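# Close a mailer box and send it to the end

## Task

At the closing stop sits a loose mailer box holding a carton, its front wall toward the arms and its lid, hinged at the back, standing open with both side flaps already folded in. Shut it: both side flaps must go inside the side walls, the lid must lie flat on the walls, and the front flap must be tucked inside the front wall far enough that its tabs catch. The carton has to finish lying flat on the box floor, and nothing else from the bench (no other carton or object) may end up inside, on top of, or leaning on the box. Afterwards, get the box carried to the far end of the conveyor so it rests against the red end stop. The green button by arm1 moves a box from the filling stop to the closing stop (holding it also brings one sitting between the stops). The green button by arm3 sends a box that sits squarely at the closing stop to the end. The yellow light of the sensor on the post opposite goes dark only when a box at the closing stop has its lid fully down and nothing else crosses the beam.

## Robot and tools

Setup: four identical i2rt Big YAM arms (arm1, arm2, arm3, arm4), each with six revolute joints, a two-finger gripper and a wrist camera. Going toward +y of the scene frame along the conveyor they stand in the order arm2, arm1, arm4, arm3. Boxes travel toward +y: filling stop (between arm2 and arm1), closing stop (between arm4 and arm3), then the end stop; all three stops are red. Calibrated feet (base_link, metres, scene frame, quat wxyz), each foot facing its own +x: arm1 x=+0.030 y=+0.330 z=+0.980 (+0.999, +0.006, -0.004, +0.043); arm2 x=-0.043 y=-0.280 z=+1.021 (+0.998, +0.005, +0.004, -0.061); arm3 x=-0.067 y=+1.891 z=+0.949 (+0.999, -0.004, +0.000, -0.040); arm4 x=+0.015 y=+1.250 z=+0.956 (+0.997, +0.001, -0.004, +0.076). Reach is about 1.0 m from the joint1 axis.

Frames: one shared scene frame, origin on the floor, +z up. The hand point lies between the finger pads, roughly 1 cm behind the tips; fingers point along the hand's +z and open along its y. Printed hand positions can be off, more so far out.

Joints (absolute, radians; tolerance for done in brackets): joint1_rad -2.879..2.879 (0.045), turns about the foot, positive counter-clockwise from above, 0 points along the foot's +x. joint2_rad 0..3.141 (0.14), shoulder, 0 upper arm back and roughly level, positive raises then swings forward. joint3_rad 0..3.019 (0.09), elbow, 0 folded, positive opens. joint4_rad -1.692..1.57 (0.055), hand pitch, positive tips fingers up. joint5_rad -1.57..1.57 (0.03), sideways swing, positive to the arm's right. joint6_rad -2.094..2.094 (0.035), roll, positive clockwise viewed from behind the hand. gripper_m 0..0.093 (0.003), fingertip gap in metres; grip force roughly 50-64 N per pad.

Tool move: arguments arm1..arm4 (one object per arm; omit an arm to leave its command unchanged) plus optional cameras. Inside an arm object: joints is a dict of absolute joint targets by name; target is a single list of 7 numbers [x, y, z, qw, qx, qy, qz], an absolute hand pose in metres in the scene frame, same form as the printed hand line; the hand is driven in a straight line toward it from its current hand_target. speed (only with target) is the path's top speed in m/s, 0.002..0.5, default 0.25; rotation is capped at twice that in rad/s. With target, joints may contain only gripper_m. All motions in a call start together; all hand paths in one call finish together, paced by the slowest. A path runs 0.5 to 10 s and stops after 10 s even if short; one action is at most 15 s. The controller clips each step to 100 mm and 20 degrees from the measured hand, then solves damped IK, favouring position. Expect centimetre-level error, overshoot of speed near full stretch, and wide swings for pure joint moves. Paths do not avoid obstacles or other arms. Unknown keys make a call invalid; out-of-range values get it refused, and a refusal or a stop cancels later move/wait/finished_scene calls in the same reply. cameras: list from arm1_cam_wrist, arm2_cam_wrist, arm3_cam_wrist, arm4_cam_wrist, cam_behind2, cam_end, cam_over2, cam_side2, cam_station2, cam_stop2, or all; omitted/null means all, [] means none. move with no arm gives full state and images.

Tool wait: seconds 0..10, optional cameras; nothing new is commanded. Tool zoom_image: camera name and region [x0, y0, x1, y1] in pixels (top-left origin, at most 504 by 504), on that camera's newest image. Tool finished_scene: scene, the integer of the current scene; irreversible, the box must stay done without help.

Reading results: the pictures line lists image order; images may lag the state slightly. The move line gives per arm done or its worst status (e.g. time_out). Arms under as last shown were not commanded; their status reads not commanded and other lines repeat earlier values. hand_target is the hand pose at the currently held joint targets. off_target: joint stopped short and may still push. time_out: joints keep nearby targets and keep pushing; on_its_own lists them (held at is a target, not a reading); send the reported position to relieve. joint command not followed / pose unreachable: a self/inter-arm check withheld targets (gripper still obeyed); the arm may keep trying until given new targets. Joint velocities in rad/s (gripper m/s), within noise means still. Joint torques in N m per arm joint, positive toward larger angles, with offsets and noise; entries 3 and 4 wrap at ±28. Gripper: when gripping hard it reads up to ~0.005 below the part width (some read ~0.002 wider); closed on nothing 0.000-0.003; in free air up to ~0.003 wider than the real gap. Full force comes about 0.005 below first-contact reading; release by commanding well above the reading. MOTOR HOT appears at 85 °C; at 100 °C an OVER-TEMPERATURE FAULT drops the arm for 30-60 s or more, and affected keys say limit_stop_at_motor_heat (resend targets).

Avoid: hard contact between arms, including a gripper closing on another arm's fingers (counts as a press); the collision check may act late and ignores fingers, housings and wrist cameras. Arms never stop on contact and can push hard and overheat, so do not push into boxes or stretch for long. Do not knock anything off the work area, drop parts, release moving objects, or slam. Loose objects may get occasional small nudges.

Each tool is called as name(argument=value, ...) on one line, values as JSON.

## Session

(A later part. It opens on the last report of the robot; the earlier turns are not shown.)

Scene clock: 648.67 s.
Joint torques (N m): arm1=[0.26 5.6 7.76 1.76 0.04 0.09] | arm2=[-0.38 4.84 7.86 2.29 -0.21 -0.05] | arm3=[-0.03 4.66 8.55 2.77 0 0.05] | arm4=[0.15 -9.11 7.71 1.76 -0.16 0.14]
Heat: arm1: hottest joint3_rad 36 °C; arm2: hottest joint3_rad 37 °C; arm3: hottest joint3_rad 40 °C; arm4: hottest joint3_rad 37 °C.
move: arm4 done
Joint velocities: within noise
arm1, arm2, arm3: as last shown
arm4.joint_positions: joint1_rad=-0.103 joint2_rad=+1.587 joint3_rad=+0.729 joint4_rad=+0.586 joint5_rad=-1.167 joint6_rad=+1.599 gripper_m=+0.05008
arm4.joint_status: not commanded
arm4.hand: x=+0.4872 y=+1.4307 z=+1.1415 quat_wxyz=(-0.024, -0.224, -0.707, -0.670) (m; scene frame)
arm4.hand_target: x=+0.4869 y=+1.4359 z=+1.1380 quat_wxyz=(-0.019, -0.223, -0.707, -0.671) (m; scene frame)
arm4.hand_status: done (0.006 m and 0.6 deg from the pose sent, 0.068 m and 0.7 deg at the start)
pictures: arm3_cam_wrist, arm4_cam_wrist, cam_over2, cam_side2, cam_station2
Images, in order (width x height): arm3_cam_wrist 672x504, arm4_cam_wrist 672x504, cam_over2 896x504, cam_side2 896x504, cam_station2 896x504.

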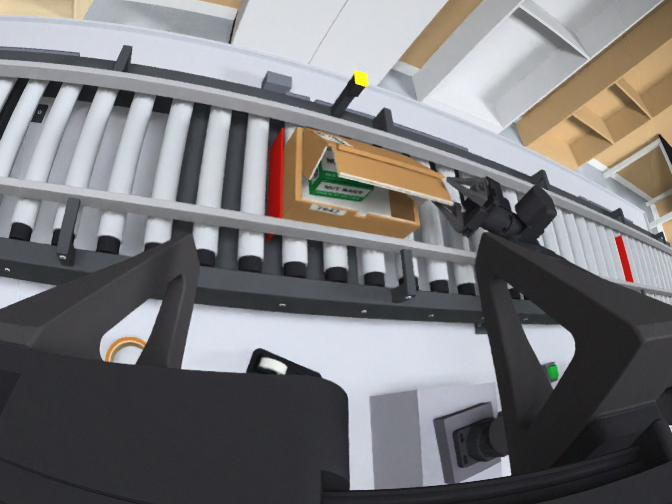

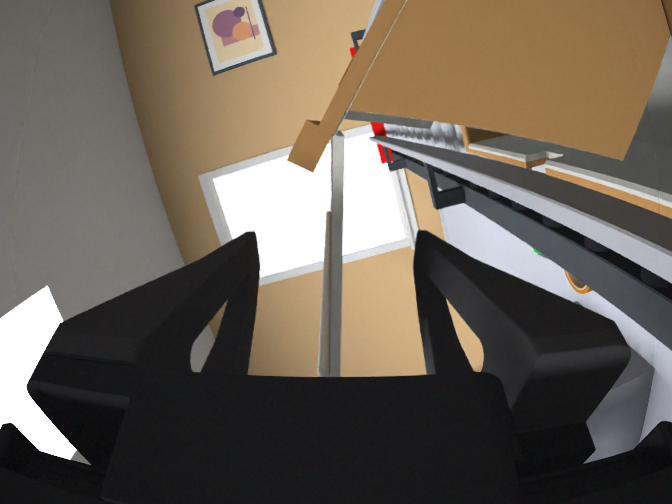

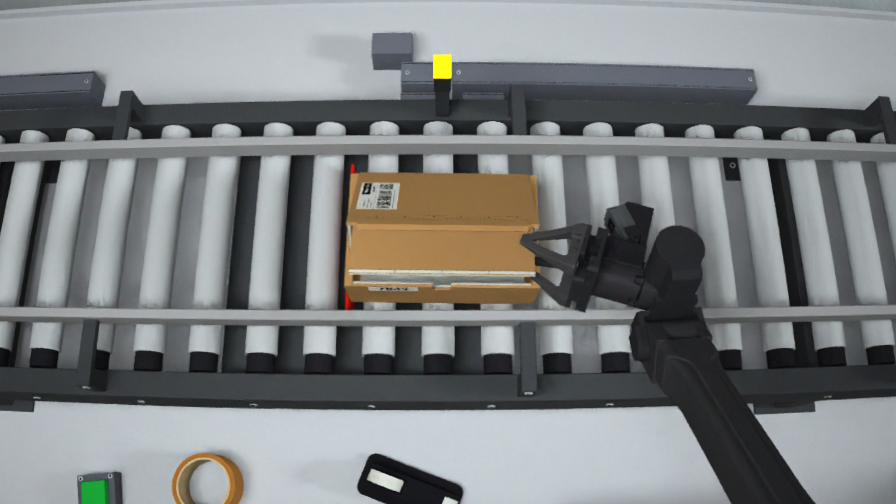

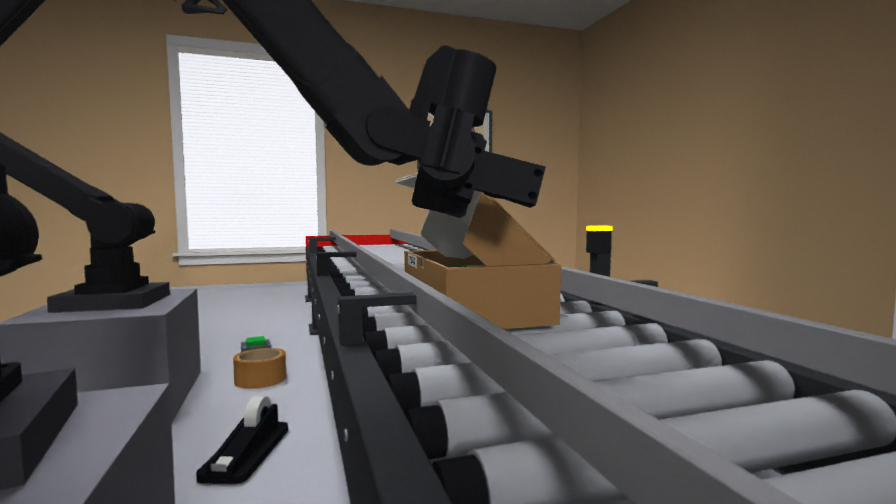

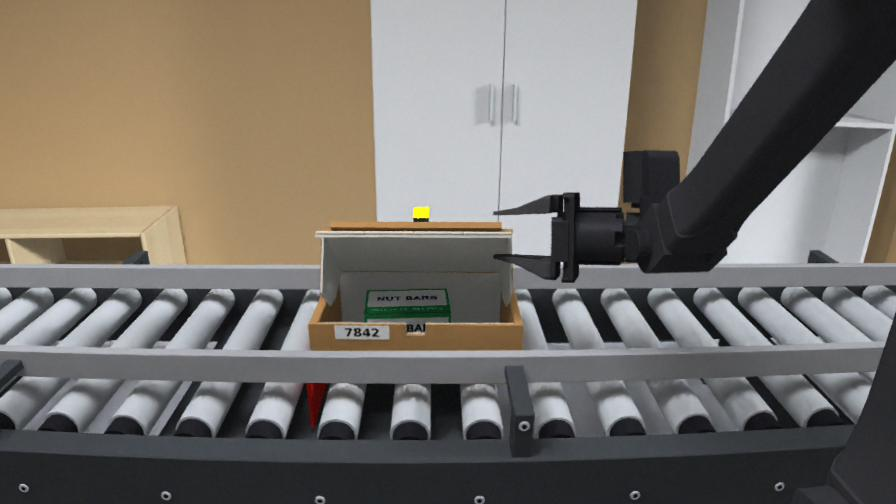

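move(arm4={"joints": {"gripper_m": 0.01}}, cameras=["arm4_cam_wrist"])

move(arm4={"joints": {"gripper_m": 0.003}}, cameras=["arm4_cam_wrist", "arm3_cam_wrist", "cam_side2", "cam_over2", "cam_station2"])

Scene clock: 661.00 s.
Joint torques (N m): arm1=[0.44 5.66 7.68 1.73 0.05 0.09] | arm2=[-0.32 4.72 7.87 2.32 -0.2 -0.05] | arm3=[-0.32 4.84 8.59 2.71 0.01 0.04] | arm4=[0.15 -9.11 7.71 1.73 -0.17 0.15]
Heat: arm1: hottest joint3_rad 36 °C; arm2: hottest joint3_rad 37 °C; arm3: hottest joint3_rad 40 °C; arm4: hottest joint3_rad 37 °C.
move: arm4 done
Joint velocities: within noise
arm1, arm2, arm3: as last shown
arm4.joint_positions: joint1_rad=-0.103 joint2_rad=+1.587 joint3_rad=+0.729 joint4_rad=+0.587 joint5_rad=-1.167 joint6_rad=+1.600 gripper_m=+0.01017
arm4.joint_status: all done
arm4.hand: x=+0.4872 y=+1.4307 z=+1.1416 quat_wxyz=(-0.023, -0.224, -0.707, -0.670) (m; scene frame)
arm4.hand_target: x=+0.4869 y=+1.4359 z=+1.1380 quat_wxyz=(-0.019, -0.223, -0.707, -0.671) (m; scene frame)
arm4.hand_status: not commanded
pictures: arm4_cam_wrist
Images, in order (width x height): arm4_cam_wrist 672x504.

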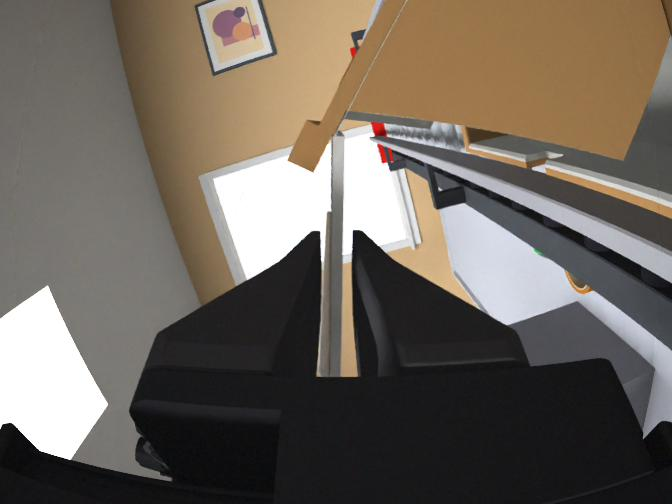

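Scene clock: 661.43 s.
Joint torques (N m): arm1=[0.15 5.48 7.72 1.83 0.04 0.11] | arm2=[-0.32 4.78 7.87 2.35 -0.21 -0.05] | arm3=[-0.38 4.72 8.55 2.71 -0.01 0.03] | arm4=[0.15 -9.17 7.69 1.74 -0.17 0.14]
Heat: arm1: hottest joint3_rad 36 °C; arm2: hottest joint3_rad 37 °C; arm3: hottest joint3_rad 40 °C; arm4: hottest joint3_rad 37 °C.
move: arm4 done
Joint velocities: within noise
arm1, arm2, arm3: as last shown
arm4.joint_positions: joint1_rad=-0.103 joint2_rad=+1.587 joint3_rad=+0.729 joint4_rad=+0.587 joint5_rad=-1.167 joint6_rad=+1.601 gripper_m=+0.00342
arm4.joint_status: all done
arm4.hand: x=+0.4872 y=+1.4307 z=+1.1412 quat_wxyz=(-0.023, -0.225, -0.707, -0.670) (m; scene frame)
arm4.hand_target: x=+0.4869 y=+1.4359 z=+1.1381 quat_wxyz=(-0.019, -0.223, -0.707, -0.671) (m; scene frame)
arm4.hand_status: not commanded
pictures: arm3_cam_wrist, arm4_cam_wrist, cam_over2, cam_side2, cam_station2
Images, in order (width x height): arm3_cam_wrist 672x504, arm4_cam_wrist 672x504, cam_over2 896x504, cam_side2 896x504, cam_station2 896x504.

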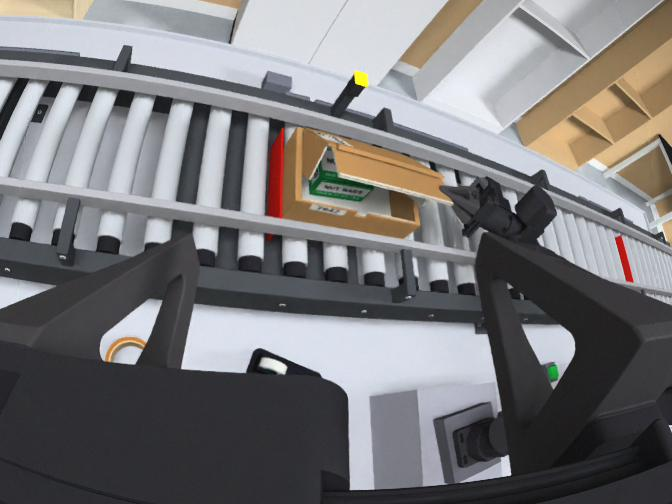

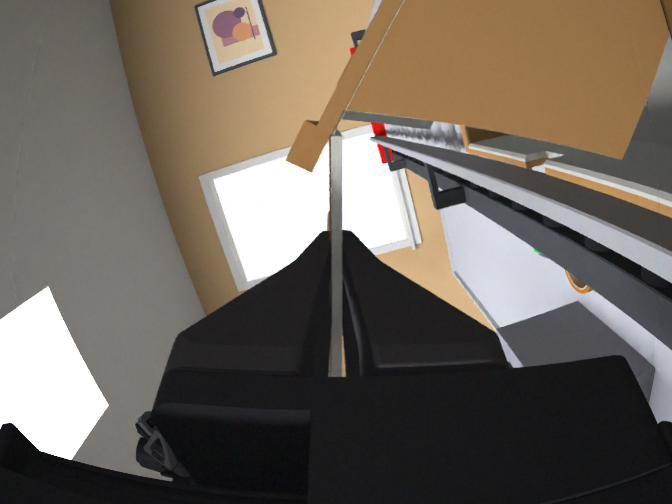

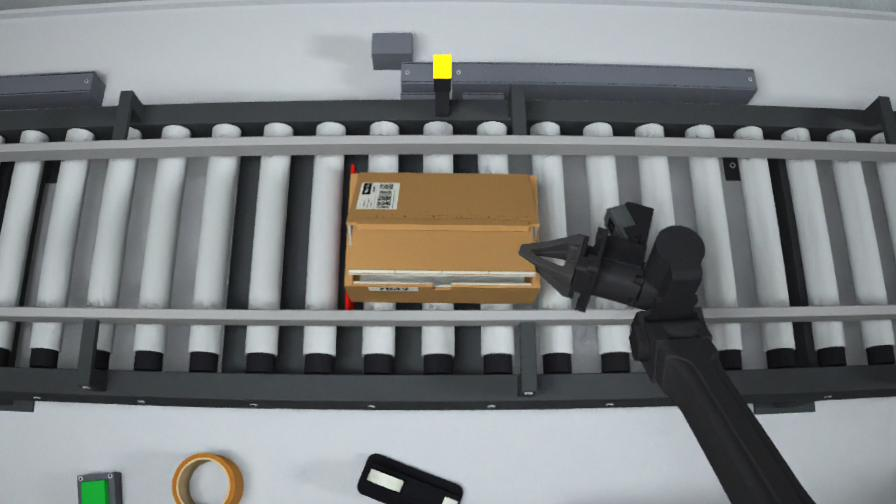

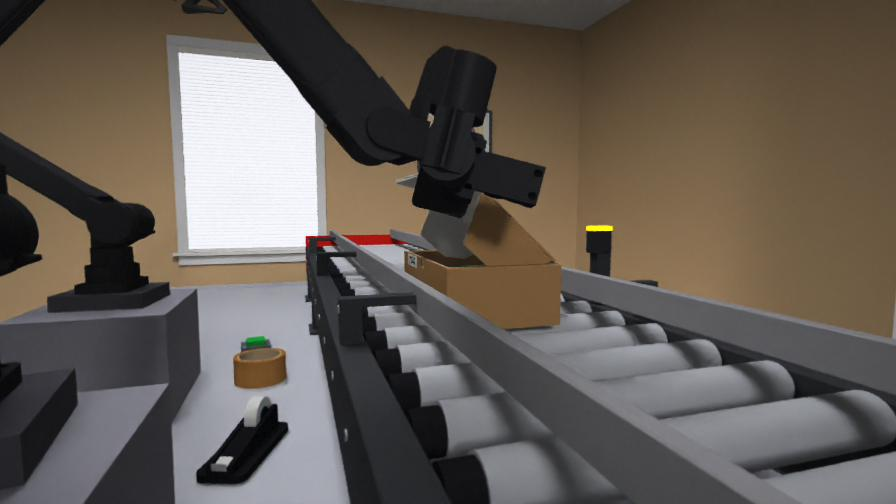

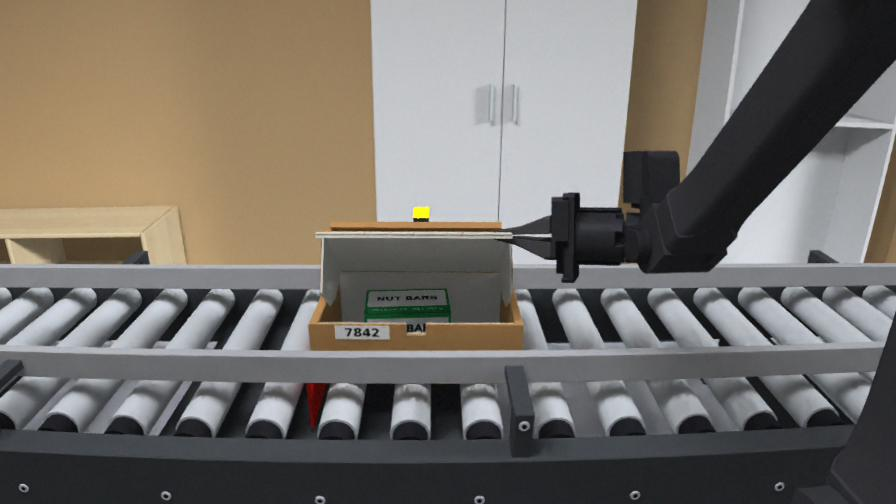

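move(arm4={"target": [0.486, 1.436, 1.122, 0.1711, 0.0493, 0.6861, 0.7054], "speed": 0.12}, cameras=["arm4_cam_wrist", "arm3_cam_wrist", "cam_side2", "cam_station2"])

zoom_image(camera="cam_station2", region=[300, 170, 660, 370])

zoom_image(camera="arm3_cam_wrist", region=[250, 100, 530, 260])

Scene clock: 822.13 s.
Joint torques (N m): arm1=[0.26 5.66 7.72 1.8 0.05 0.1] | arm2=[-0.26 4.72 7.86 2.32 -0.21 -0.05] | arm3=[-0.09 4.89 8.55 2.74 0 0.03] | arm4=[-0.26 -10.17 5.78 1.72 -0.43 0.06]
Heat: arm1: hottest joint3_rad 37 °C; arm2: hottest joint3_rad 37 °C; arm3: hottest joint3_rad 41 °C; arm4: hottest joint3_rad 36 °C.
move: arm4 done
Joint velocities: within noise
arm1, arm2, arm3: as last shown
arm4.joint_positions: joint1_rad=-0.103 joint2_rad=+1.788 joint3_rad=+0.698 joint4_rad=+1.215 joint5_rad=-1.192 joint6_rad=+1.536 gripper_m=+0.00337
arm4.joint_status: not commanded
arm4.hand: x=+0.4884 y=+1.4324 z=+1.1246 quat_wxyz=(-0.174, -0.058, -0.686, -0.704) (m; scene frame)
arm4.hand_target: x=+0.4860 y=+1.4359 z=+1.1220 quat_wxyz=(-0.171, -0.049, -0.686, -0.705) (m; scene frame)
arm4.hand_status: done (0.005 m and 1.1 deg from the pose sent, 0.020 m and 26.8 deg at the start)
pictures: arm3_cam_wrist, arm4_cam_wrist, cam_side2, cam_station2
Images, in order (width x height): arm3_cam_wrist 672x504, arm4_cam_wrist 672x504, cam_side2 896x504, cam_station2 896x504.

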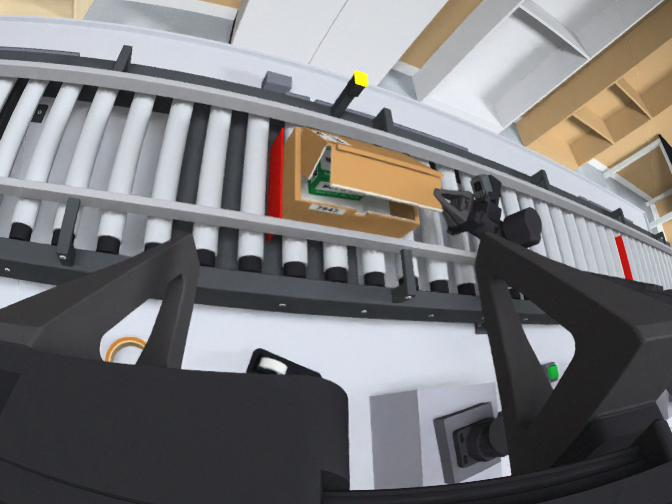

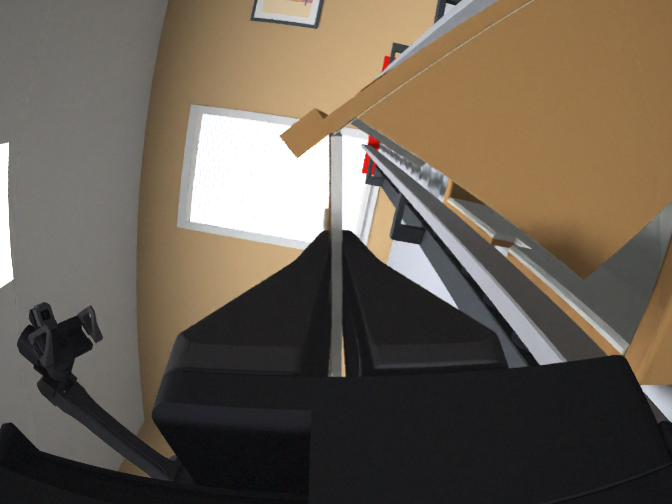

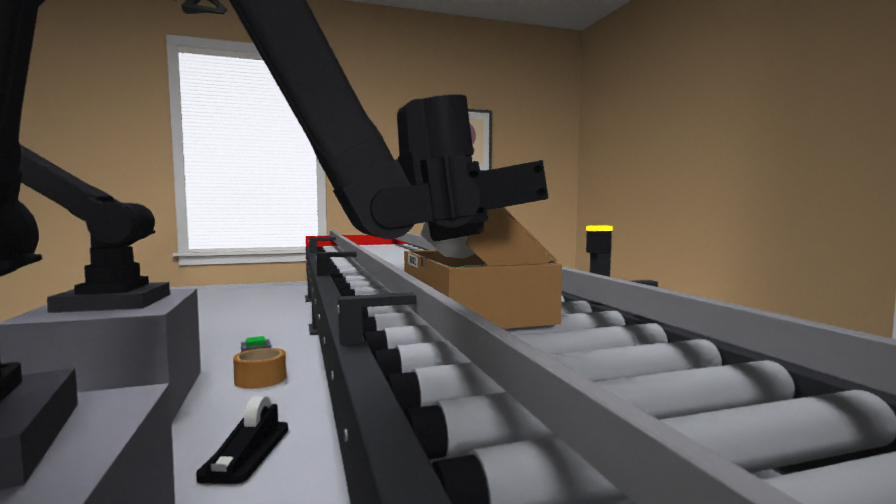

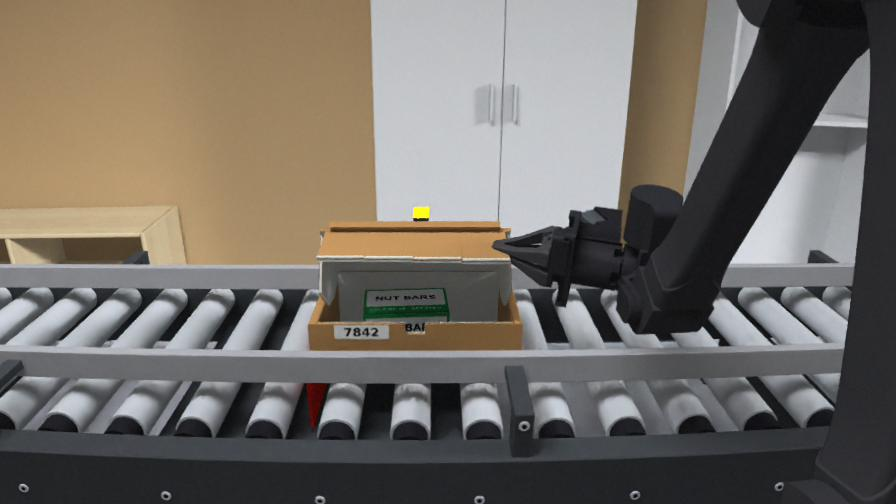

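Scaled by 1.400 from the camera's 896x504 image, which has a finer 1280x720 frame.

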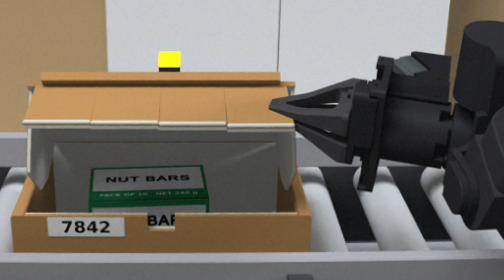

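Scaled by 1.800 from the camera's 672x504 image, which has a finer 960x720 frame.

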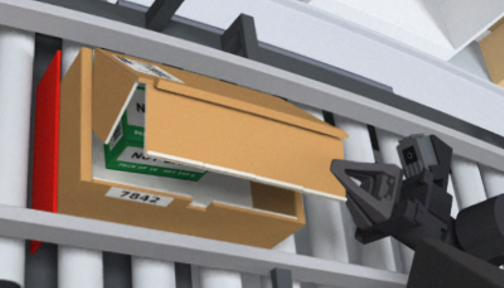

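move(arm4={"target": [0.490, 1.436, 1.109, 0.2820, -0.1410, 0.6929, 0.6485], "speed": 0.12}, cameras=["arm4_cam_wrist", "cam_station2"])

move(arm4={"target": [0.501, 1.436, 1.099, 0.4056, -0.2988, 0.6409, 0.5792], "speed": 0.12}, cameras=["arm4_cam_wrist", "arm3_cam_wrist", "cam_side2", "cam_station2"])

zoom_image(camera="cam_station2", region=[300, 170, 660, 370])

zoom_image(camera="arm3_cam_wrist", region=[250, 100, 530, 260])

Scene clock: 873.00 s.
Joint torques (N m): arm1=[-0.03 5.36 7.73 1.74 0.04 0.11] | arm2=[-0.26 4.78 7.87 2.32 -0.21 -0.05] | arm3=[-0.15 4.78 8.59 2.73 -0.01 0.04] | arm4=[-1.2 -11.69 8.49 0.49 -0.08 -0.06]
Heat: arm1: hottest joint3_rad 37 °C; arm2: hottest joint3_rad 37 °C; arm3: hottest joint3_rad 41 °C; arm4: hottest joint3_rad 36 °C.
move: arm4 off_target
Joint velocities: within noise
arm1.joint_positions: joint1_rad=+0.141 joint2_rad=+0.424 joint3_rad=+1.369 joint4_rad=-1.152 joint5_rad=+0.141 joint6_rad=-0.395 gripper_m=+0.09396
arm1.joint_status: not commanded
arm1.hand: x=+0.1935 y=+0.3358 z=+1.5886 quat_wxyz=(-0.626, +0.190, -0.749, +0.104) (m; scene frame)
arm1.hand_target: x=+0.1892 y=+0.3347 z=+1.5990 quat_wxyz=(-0.636, +0.187, -0.742, +0.104) (m; scene frame)
arm1.hand_status: not commanded
arm2.joint_positions: joint1_rad=+0.016 joint2_rad=+0.445 joint3_rad=+1.415 joint4_rad=-1.206 joint5_rad=-0.131 joint6_rad=-0.177 gripper_m=+0.09396
arm2.joint_status: not commanded
arm2.hand: x=+0.1259 y=-0.2820 z=+1.6325 quat_wxyz=(-0.616, +0.065, -0.785, +0.032) (m; scene frame)
arm2.hand_target: x=+0.1212 y=-0.2816 z=+1.6411 quat_wxyz=(-0.624, +0.065, -0.778, +0.034) (m; scene frame)
arm2.hand_status: not commanded
arm3.joint_positions: joint1_rad=-0.048 joint2_rad=+0.615 joint3_rad=+1.432 joint4_rad=-1.313 joint5_rad=+0.134 joint6_rad=-0.424 gripper_m=+0.09396
arm3.joint_status: not commanded
arm3.hand: x=+0.1569 y=+1.8419 z=+1.5155 quat_wxyz=(-0.475, +0.094, -0.852, +0.198) (m; scene frame)
arm3.hand_target: x=+0.1536 y=+1.8424 z=+1.5265 quat_wxyz=(-0.486, +0.092, -0.846, +0.201) (m; scene frame)
arm3.hand_status: not commanded
arm4.joint_positions: joint1_rad=-0.103 joint2_rad=+1.814 joint3_rad=+0.724 joint4_rad=+1.053 joint5_rad=-1.320 joint6_rad=+0.968 gripper_m=+0.00337
arm4.joint_status: not commanded
arm4.hand: x=+0.4776 y=+1.4388 z=+1.0991 quat_wxyz=(-0.267, +0.132, -0.696, -0.653) (m; scene frame)
arm4.hand_target: x=+0.4895 y=+1.4358 z=+1.1091 quat_wxyz=(-0.282, +0.141, -0.693, -0.649) (m; scene frame)
arm4.hand_status: off_target (0.016 m and 2.1 deg from the pose sent, 0.016 m and 26.8 deg at the start)
pictures: arm4_cam_wrist, cam_station2
Images, in order (width x height): arm4_cam_wrist 672x504, cam_station2 896x504.

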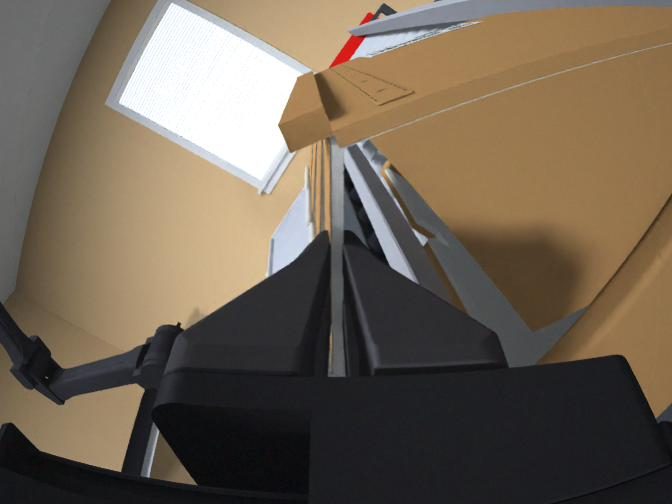

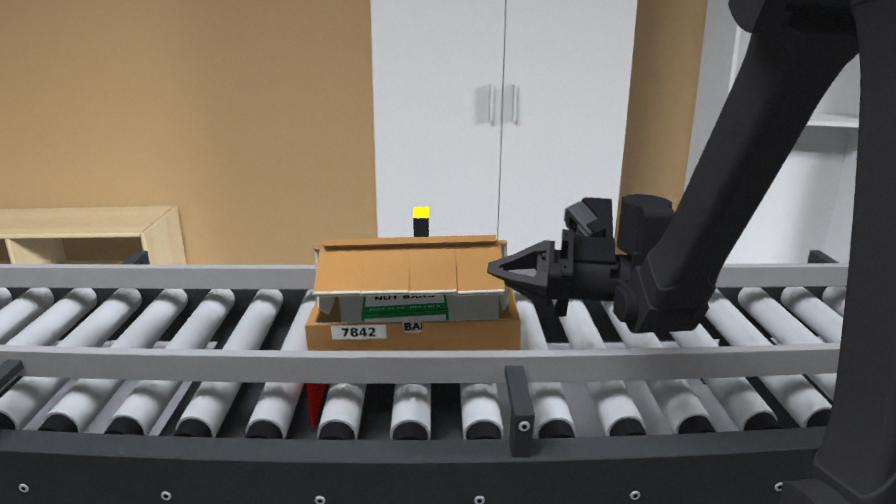

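Scene clock: 876.10 s.
Joint torques (N m): arm1=[0.38 5.66 7.75 1.78 0.04 0.11] | arm2=[-0.26 4.72 7.88 2.33 -0.21 -0.05] | arm3=[-0.26 4.84 8.62 2.73 0 0.04] | arm4=[-1.61 -11.46 8.85 0.54 0.02 -0.06]
Heat: arm1: hottest joint3_rad 37 °C; arm2: hottest joint3_rad 37 °C; arm3: hottest joint3_rad 41 °C; arm4: hottest joint3_rad 37 °C.
move: arm4 off_target
Joint velocities: within noise
arm1, arm2, arm3: as last shown
arm4.joint_positions: joint1_rad=-0.103 joint2_rad=+1.858 joint3_rad=+0.767 joint4_rad=+1.057 joint5_rad=-1.362 joint6_rad=+0.534 gripper_m=+0.00335
arm4.joint_status: not commanded
arm4.hand: x=+0.4855 y=+1.4408 z=+1.0925 quat_wxyz=(-0.390, +0.293, -0.645, -0.588) (m; scene frame)
arm4.hand_target: x=+0.5004 y=+1.4357 z=+1.0991 quat_wxyz=(-0.406, +0.299, -0.641, -0.579) (m; scene frame)
arm4.hand_status: off_target (0.017 m and 2.2 deg from the pose sent, 0.024 m and 27.1 deg at the start)
pictures: arm3_cam_wrist, arm4_cam_wrist, cam_side2, cam_station2
Images, in order (width x height): arm3_cam_wrist 672x504, arm4_cam_wrist 672x504, cam_side2 896x504, cam_station2 896x504.

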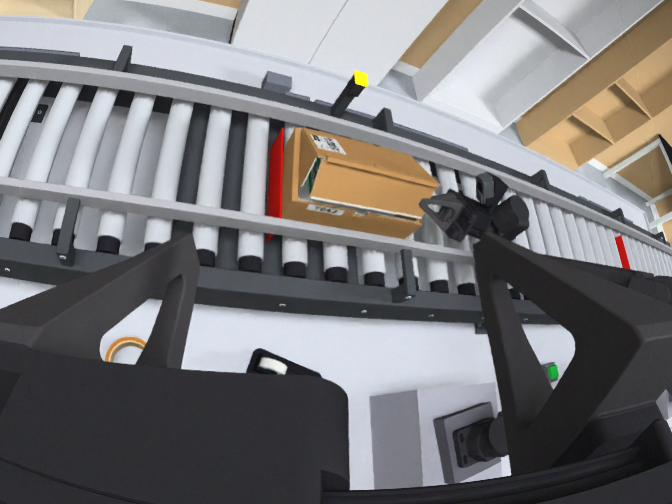

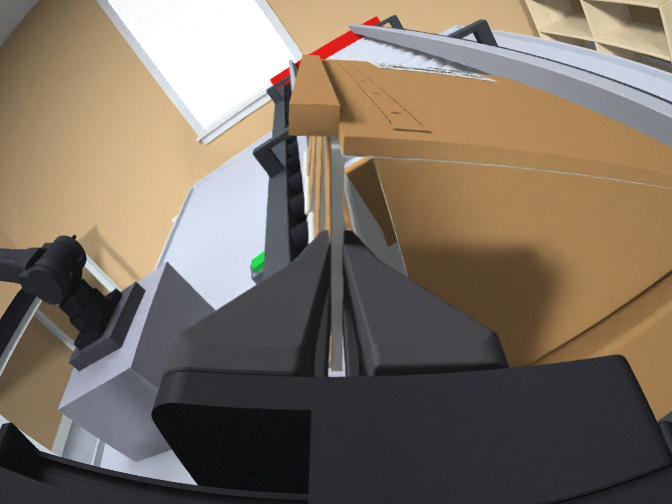

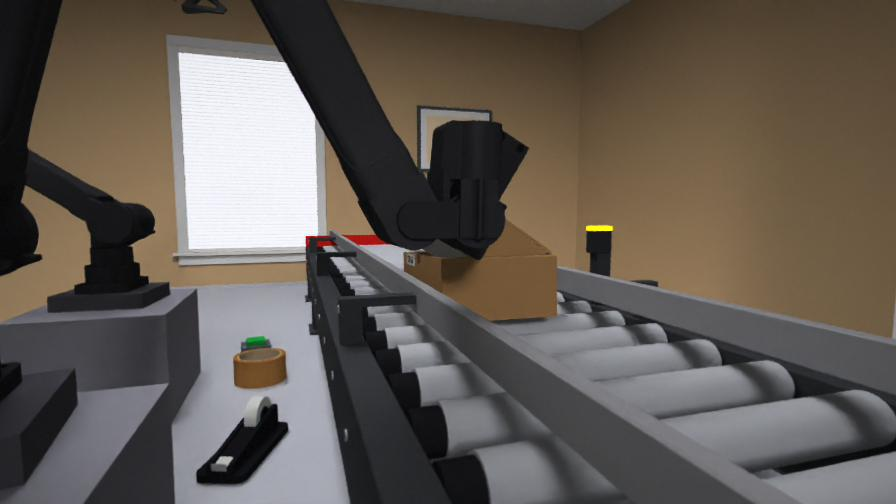

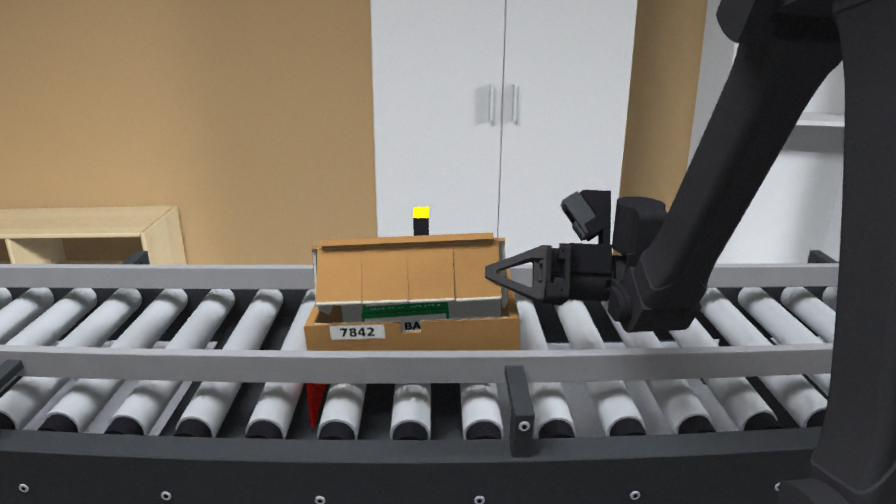

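Scaled by 1.400 from the camera's 896x504 image, which has a finer 1280x720 frame.

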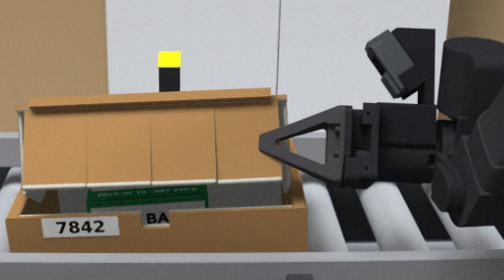

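Scaled by 1.800 from the camera's 672x504 image, which has a finer 960x720 frame.

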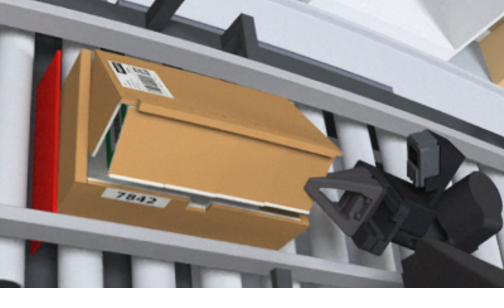

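move(cameras=["cam_over2", "cam_stop2", "cam_side2"])

zoom_image(camera="cam_over2", region=[320, 140, 620, 330])

zoom_image(camera="cam_side2", region=[380, 200, 580, 330])

zoom_image(camera="cam_stop2", region=[380, 0, 780, 330])

Scene clock: 894.57 s.
Joint torques (N m): arm1=[0.15 5.77 7.72 1.77 0.05 0.1] | arm2=[-0.38 4.66 7.84 2.32 -0.21 -0.05] | arm3=[-0.26 4.78 8.58 2.74 -0.01 0.05] | arm4=[-1.55 -11.46 8.85 0.58 0.03 -0.04]
Heat: arm1: hottest joint3_rad 37 °C; arm2: hottest joint3_rad 37 °C; arm3: hottest joint3_rad 41 °C; arm4: hottest joint3_rad 37 °C.
Joint velocities: within noise
arm1.joint_positions: joint1_rad=+0.141 joint2_rad=+0.424 joint3_rad=+1.369 joint4_rad=-1.152 joint5_rad=+0.141 joint6_rad=-0.395 gripper_m=+0.09396
arm1.joint_status: not commanded
arm1.hand: x=+0.1935 y=+0.3358 z=+1.5886 quat_wxyz=(-0.626, +0.190, -0.749, +0.104) (m; scene frame)
arm1.hand_target: x=+0.1892 y=+0.3347 z=+1.5990 quat_wxyz=(-0.636, +0.187, -0.742, +0.104) (m; scene frame)
arm1.hand_status: not commanded
arm2.joint_positions: joint1_rad=+0.016 joint2_rad=+0.445 joint3_rad=+1.415 joint4_rad=-1.206 joint5_rad=-0.131 joint6_rad=-0.177 gripper_m=+0.09396
arm2.joint_status: not commanded
arm2.hand: x=+0.1259 y=-0.2820 z=+1.6325 quat_wxyz=(-0.616, +0.065, -0.785, +0.032) (m; scene frame)
arm2.hand_target: x=+0.1212 y=-0.2816 z=+1.6411 quat_wxyz=(-0.624, +0.065, -0.778, +0.034) (m; scene frame)
arm2.hand_status: not commanded
arm3.joint_positions: joint1_rad=-0.048 joint2_rad=+0.615 joint3_rad=+1.432 joint4_rad=-1.313 joint5_rad=+0.134 joint6_rad=-0.424 gripper_m=+0.09396
arm3.joint_status: not commanded
arm3.hand: x=+0.1569 y=+1.8419 z=+1.5155 quat_wxyz=(-0.475, +0.094, -0.852, +0.198) (m; scene frame)
arm3.hand_target: x=+0.1536 y=+1.8424 z=+1.5265 quat_wxyz=(-0.486, +0.092, -0.846, +0.201) (m; scene frame)
arm3.hand_status: not commanded
arm4.joint_positions: joint1_rad=-0.103 joint2_rad=+1.858 joint3_rad=+0.767 joint4_rad=+1.056 joint5_rad=-1.362 joint6_rad=+0.532 gripper_m=+0.00335
arm4.joint_status: not commanded
arm4.hand: x=+0.4855 y=+1.4408 z=+1.0924 quat_wxyz=(-0.391, +0.293, -0.645, -0.588) (m; scene frame)
arm4.hand_target: x=+0.5005 y=+1.4357 z=+1.0991 quat_wxyz=(-0.406, +0.298, -0.641, -0.579) (m; scene frame)
arm4.hand_status: off_target (0.018 m and 2.2 deg from the pose sent, 0.024 m and 27.1 deg at the start)
pictures: cam_over2, cam_side2, cam_stop2
Images, in order (width x height): cam_over2 896x504, cam_side2 896x504, cam_stop2 896x504.

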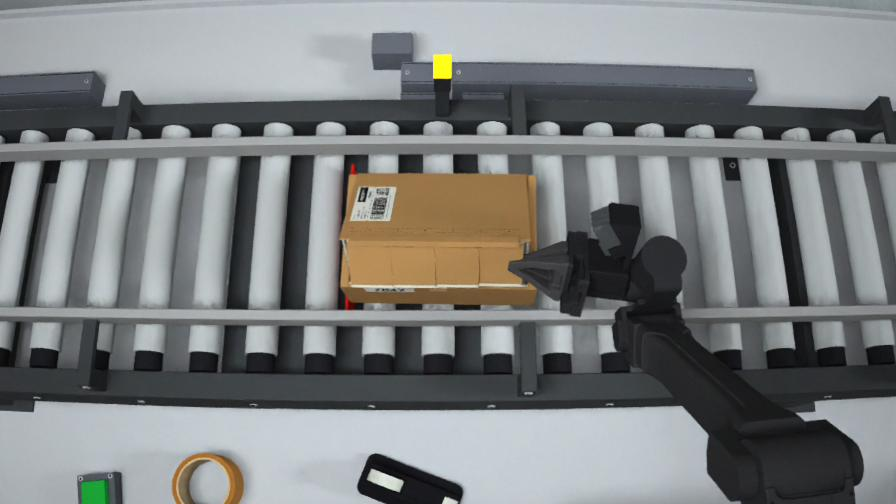

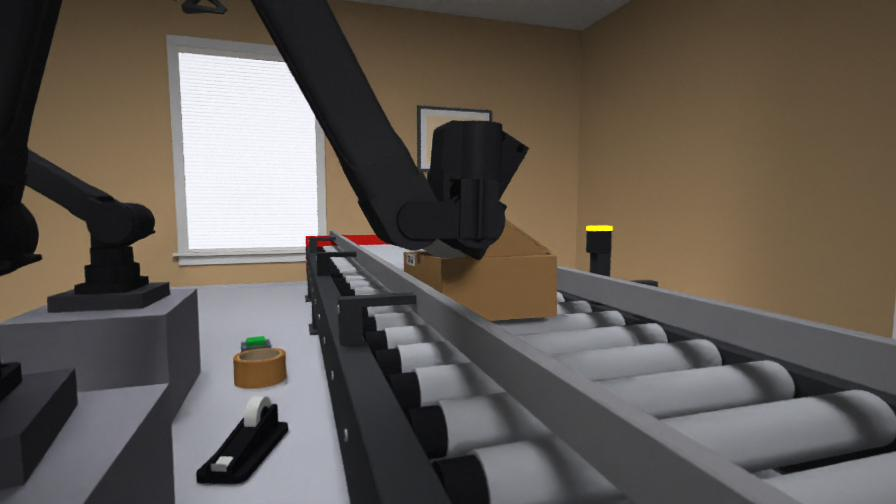

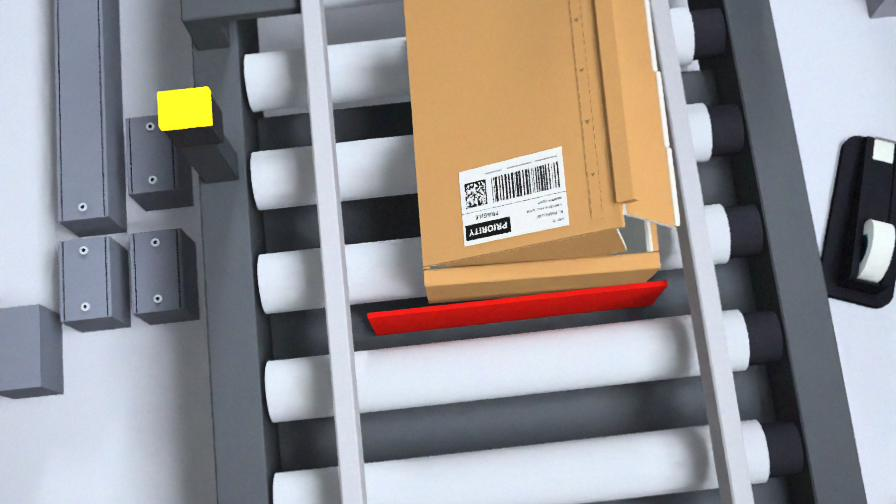

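Scaled by 1.680 from the camera's 896x504 image, which has a finer 1280x720 frame.

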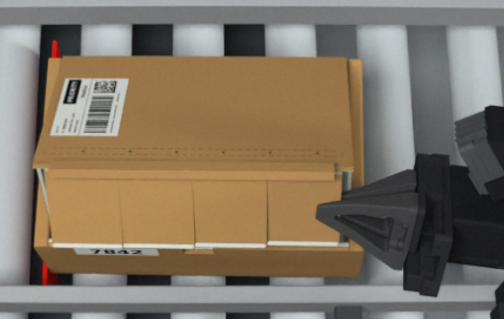

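Scaled by 2.520 from the camera's 896x504 image, which has a finer 1280x720 frame.

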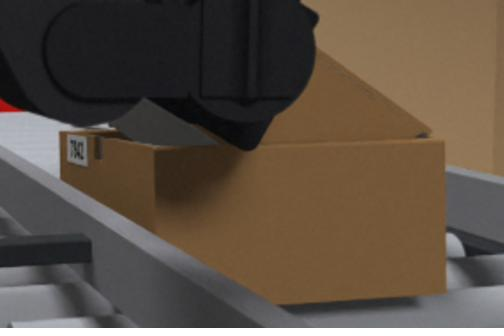

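Scaled by 1.260 from the camera's 896x504 image, which has a finer 1280x720 frame.

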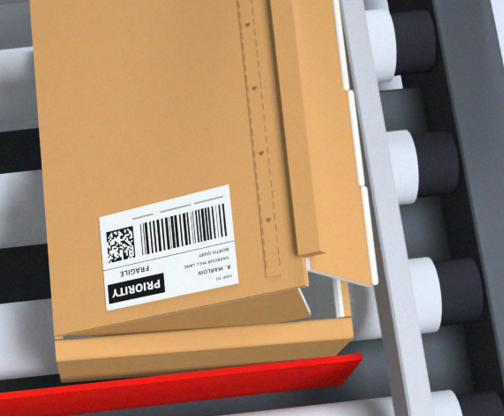

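move(arm4={"target": [0.518, 1.433, 1.097, 0.4639, -0.3954, 0.5862, 0.5337], "speed": 0.1}, cameras=[])

move(arm4={"target": [0.528, 1.432, 1.094, 0.5296, -0.4868, 0.5129, 0.4685], "speed": 0.1}, cameras=["arm4_cam_wrist", "arm3_cam_wrist", "cam_side2", "cam_station2", "cam_over2"])

zoom_image(camera="cam_station2", region=[300, 170, 660, 370])

zoom_image(camera="arm3_cam_wrist", region=[250, 100, 530, 260])

zoom_image(camera="cam_over2", region=[320, 140, 620, 330])

Scene clock: 929.43 s.
Joint torques (N m): arm1=[0.26 5.6 7.76 1.76 0.04 0.11] | arm2=[-0.26 4.72 7.87 2.32 -0.2 -0.05] | arm3=[-0.15 4.89 8.55 2.74 0 0.05] | arm4=[-1.79 -12.04 9.48 0.64 0.05 -0.12]
Heat: arm1: hottest joint3_rad 37 °C; arm2: hottest joint3_rad 38 °C; arm3: hottest joint3_rad 42 °C; arm4: hottest joint3_rad 38 °C.
move: arm4 off_target
Joint velocities: within noise
arm1, arm2, arm3: as last shown
arm4.joint_positions: joint1_rad=-0.111 joint2_rad=+1.903 joint3_rad=+0.837 joint4_rad=+1.035 joint5_rad=-1.426 joint6_rad=+0.293 gripper_m=+0.00335
arm4.joint_status: not commanded
arm4.hand: x=+0.4999 y=+1.4395 z=+1.0896 quat_wxyz=(-0.444, +0.385, -0.593, -0.550) (m; scene frame)
arm4.hand_target: x=+0.5171 y=+1.4328 z=+1.0973 quat_wxyz=(-0.465, +0.395, -0.585, -0.534) (m; scene frame)
arm4.hand_status: off_target (0.021 m and 3.3 deg from the pose sent, 0.034 m and 17.1 deg at the start)
pictures: none
No camera images: "cameras" was empty.

Scene clock: 931.97 s.
Joint torques (N m): arm1=[0.26 5.66 7.72 1.74 0.04 0.1] | arm2=[-0.32 4.72 7.87 2.32 -0.21 -0.06] | arm3=[-0.38 4.89 8.58 2.77 0 0.04] | arm4=[-1.9 -13.51 10.19 1.22 0.01 -0.37]
Heat: arm1: hottest joint3_rad 37 °C; arm2: hottest joint3_rad 38 °C; arm3: hottest joint3_rad 42 °C; arm4: hottest joint3_rad 38 °C.
move: arm4 off_target
Joint velocities: within noise
arm1, arm2, arm3: as last shown
arm4.joint_positions: joint1_rad=-0.113 joint2_rad=+1.962 joint3_rad=+0.873 joint4_rad=+1.083 joint5_rad=-1.464 joint6_rad=+0.092 gripper_m=+0.00335
arm4.joint_status: not commanded
arm4.hand: x=+0.5056 y=+1.4396 z=+1.0765 quat_wxyz=(-0.495, +0.459, -0.537, -0.506) (m; scene frame)
arm4.hand_target: x=+0.5265 y=+1.4316 z=+1.0944 quat_wxyz=(-0.532, +0.484, -0.511, -0.471) (m; scene frame)
arm4.hand_status: off_target (0.029 m and 7.2 deg from the pose sent, 0.029 m and 20.1 deg at the start)
pictures: arm3_cam_wrist, arm4_cam_wrist, cam_over2, cam_side2, cam_station2
Images, in order (width x height): arm3_cam_wrist 672x504, arm4_cam_wrist 672x504, cam_over2 896x504, cam_side2 896x504, cam_station2 896x504.

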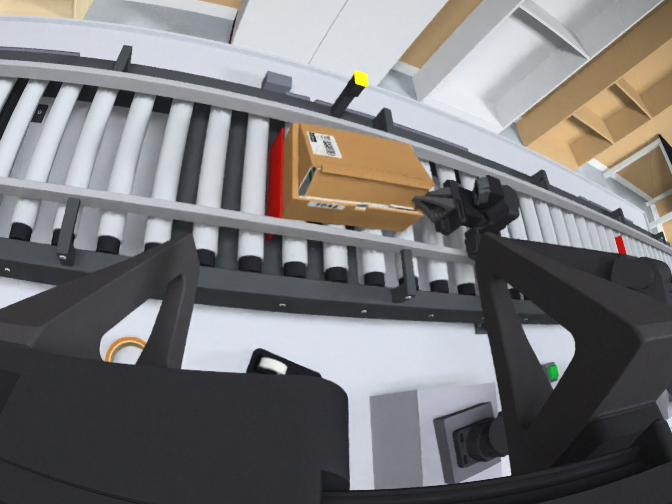

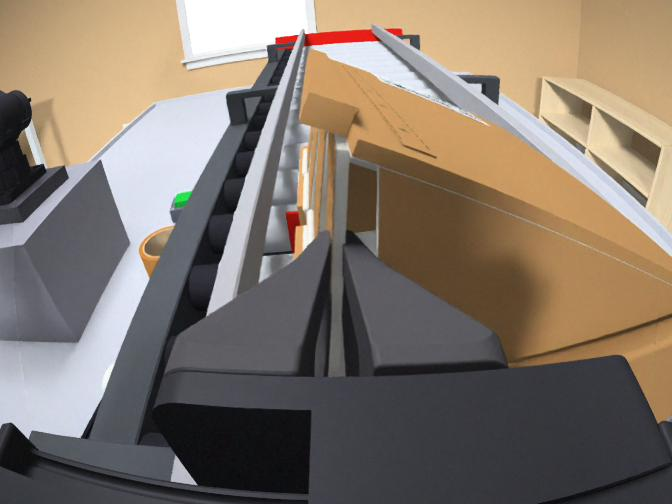

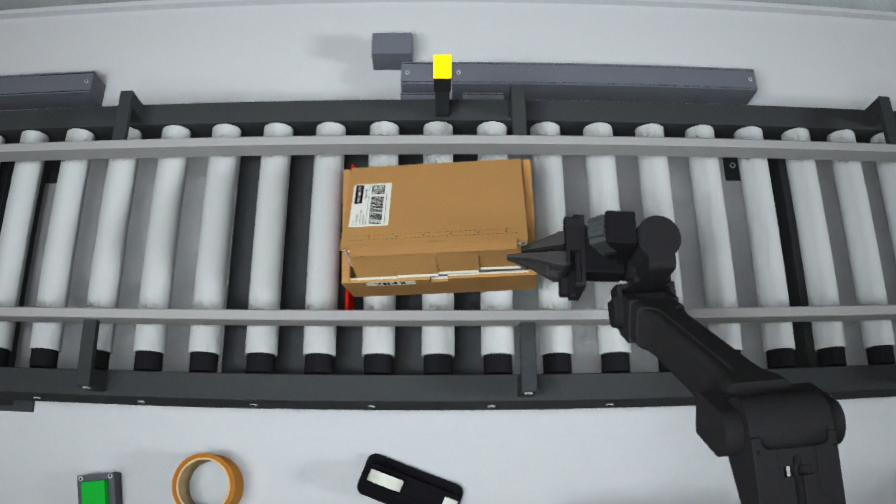

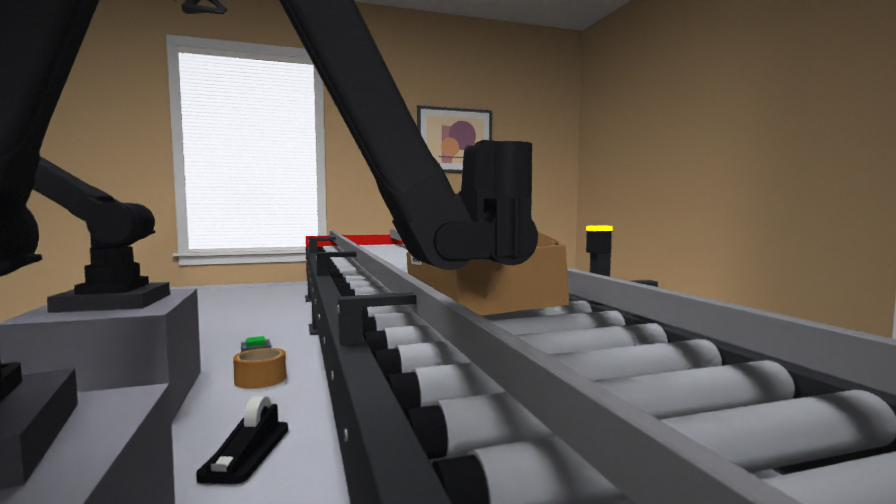

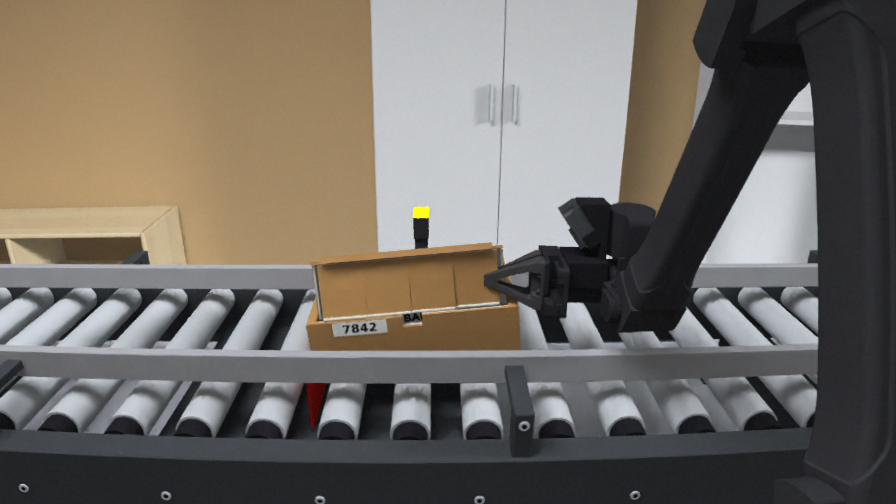

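Scaled by 1.400 from the camera's 896x504 image, which has a finer 1280x720 frame.

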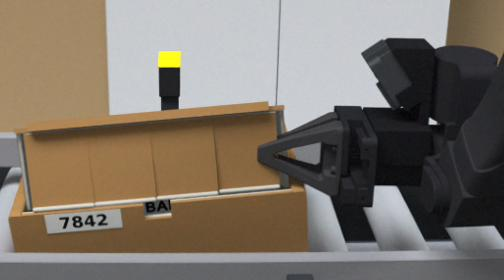

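Scaled by 1.800 from the camera's 672x504 image, which has a finer 960x720 frame.

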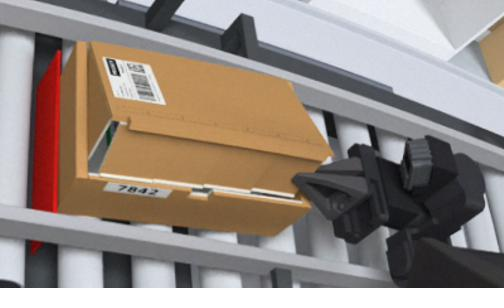

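Scaled by 1.680 from the camera's 896x504 image, which has a finer 1280x720 frame.

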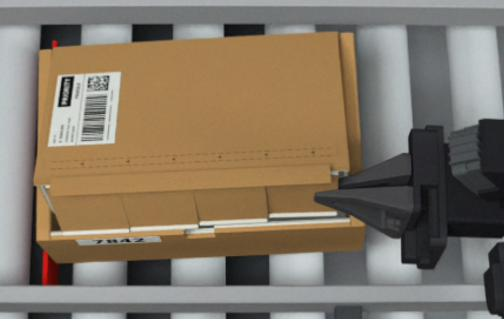

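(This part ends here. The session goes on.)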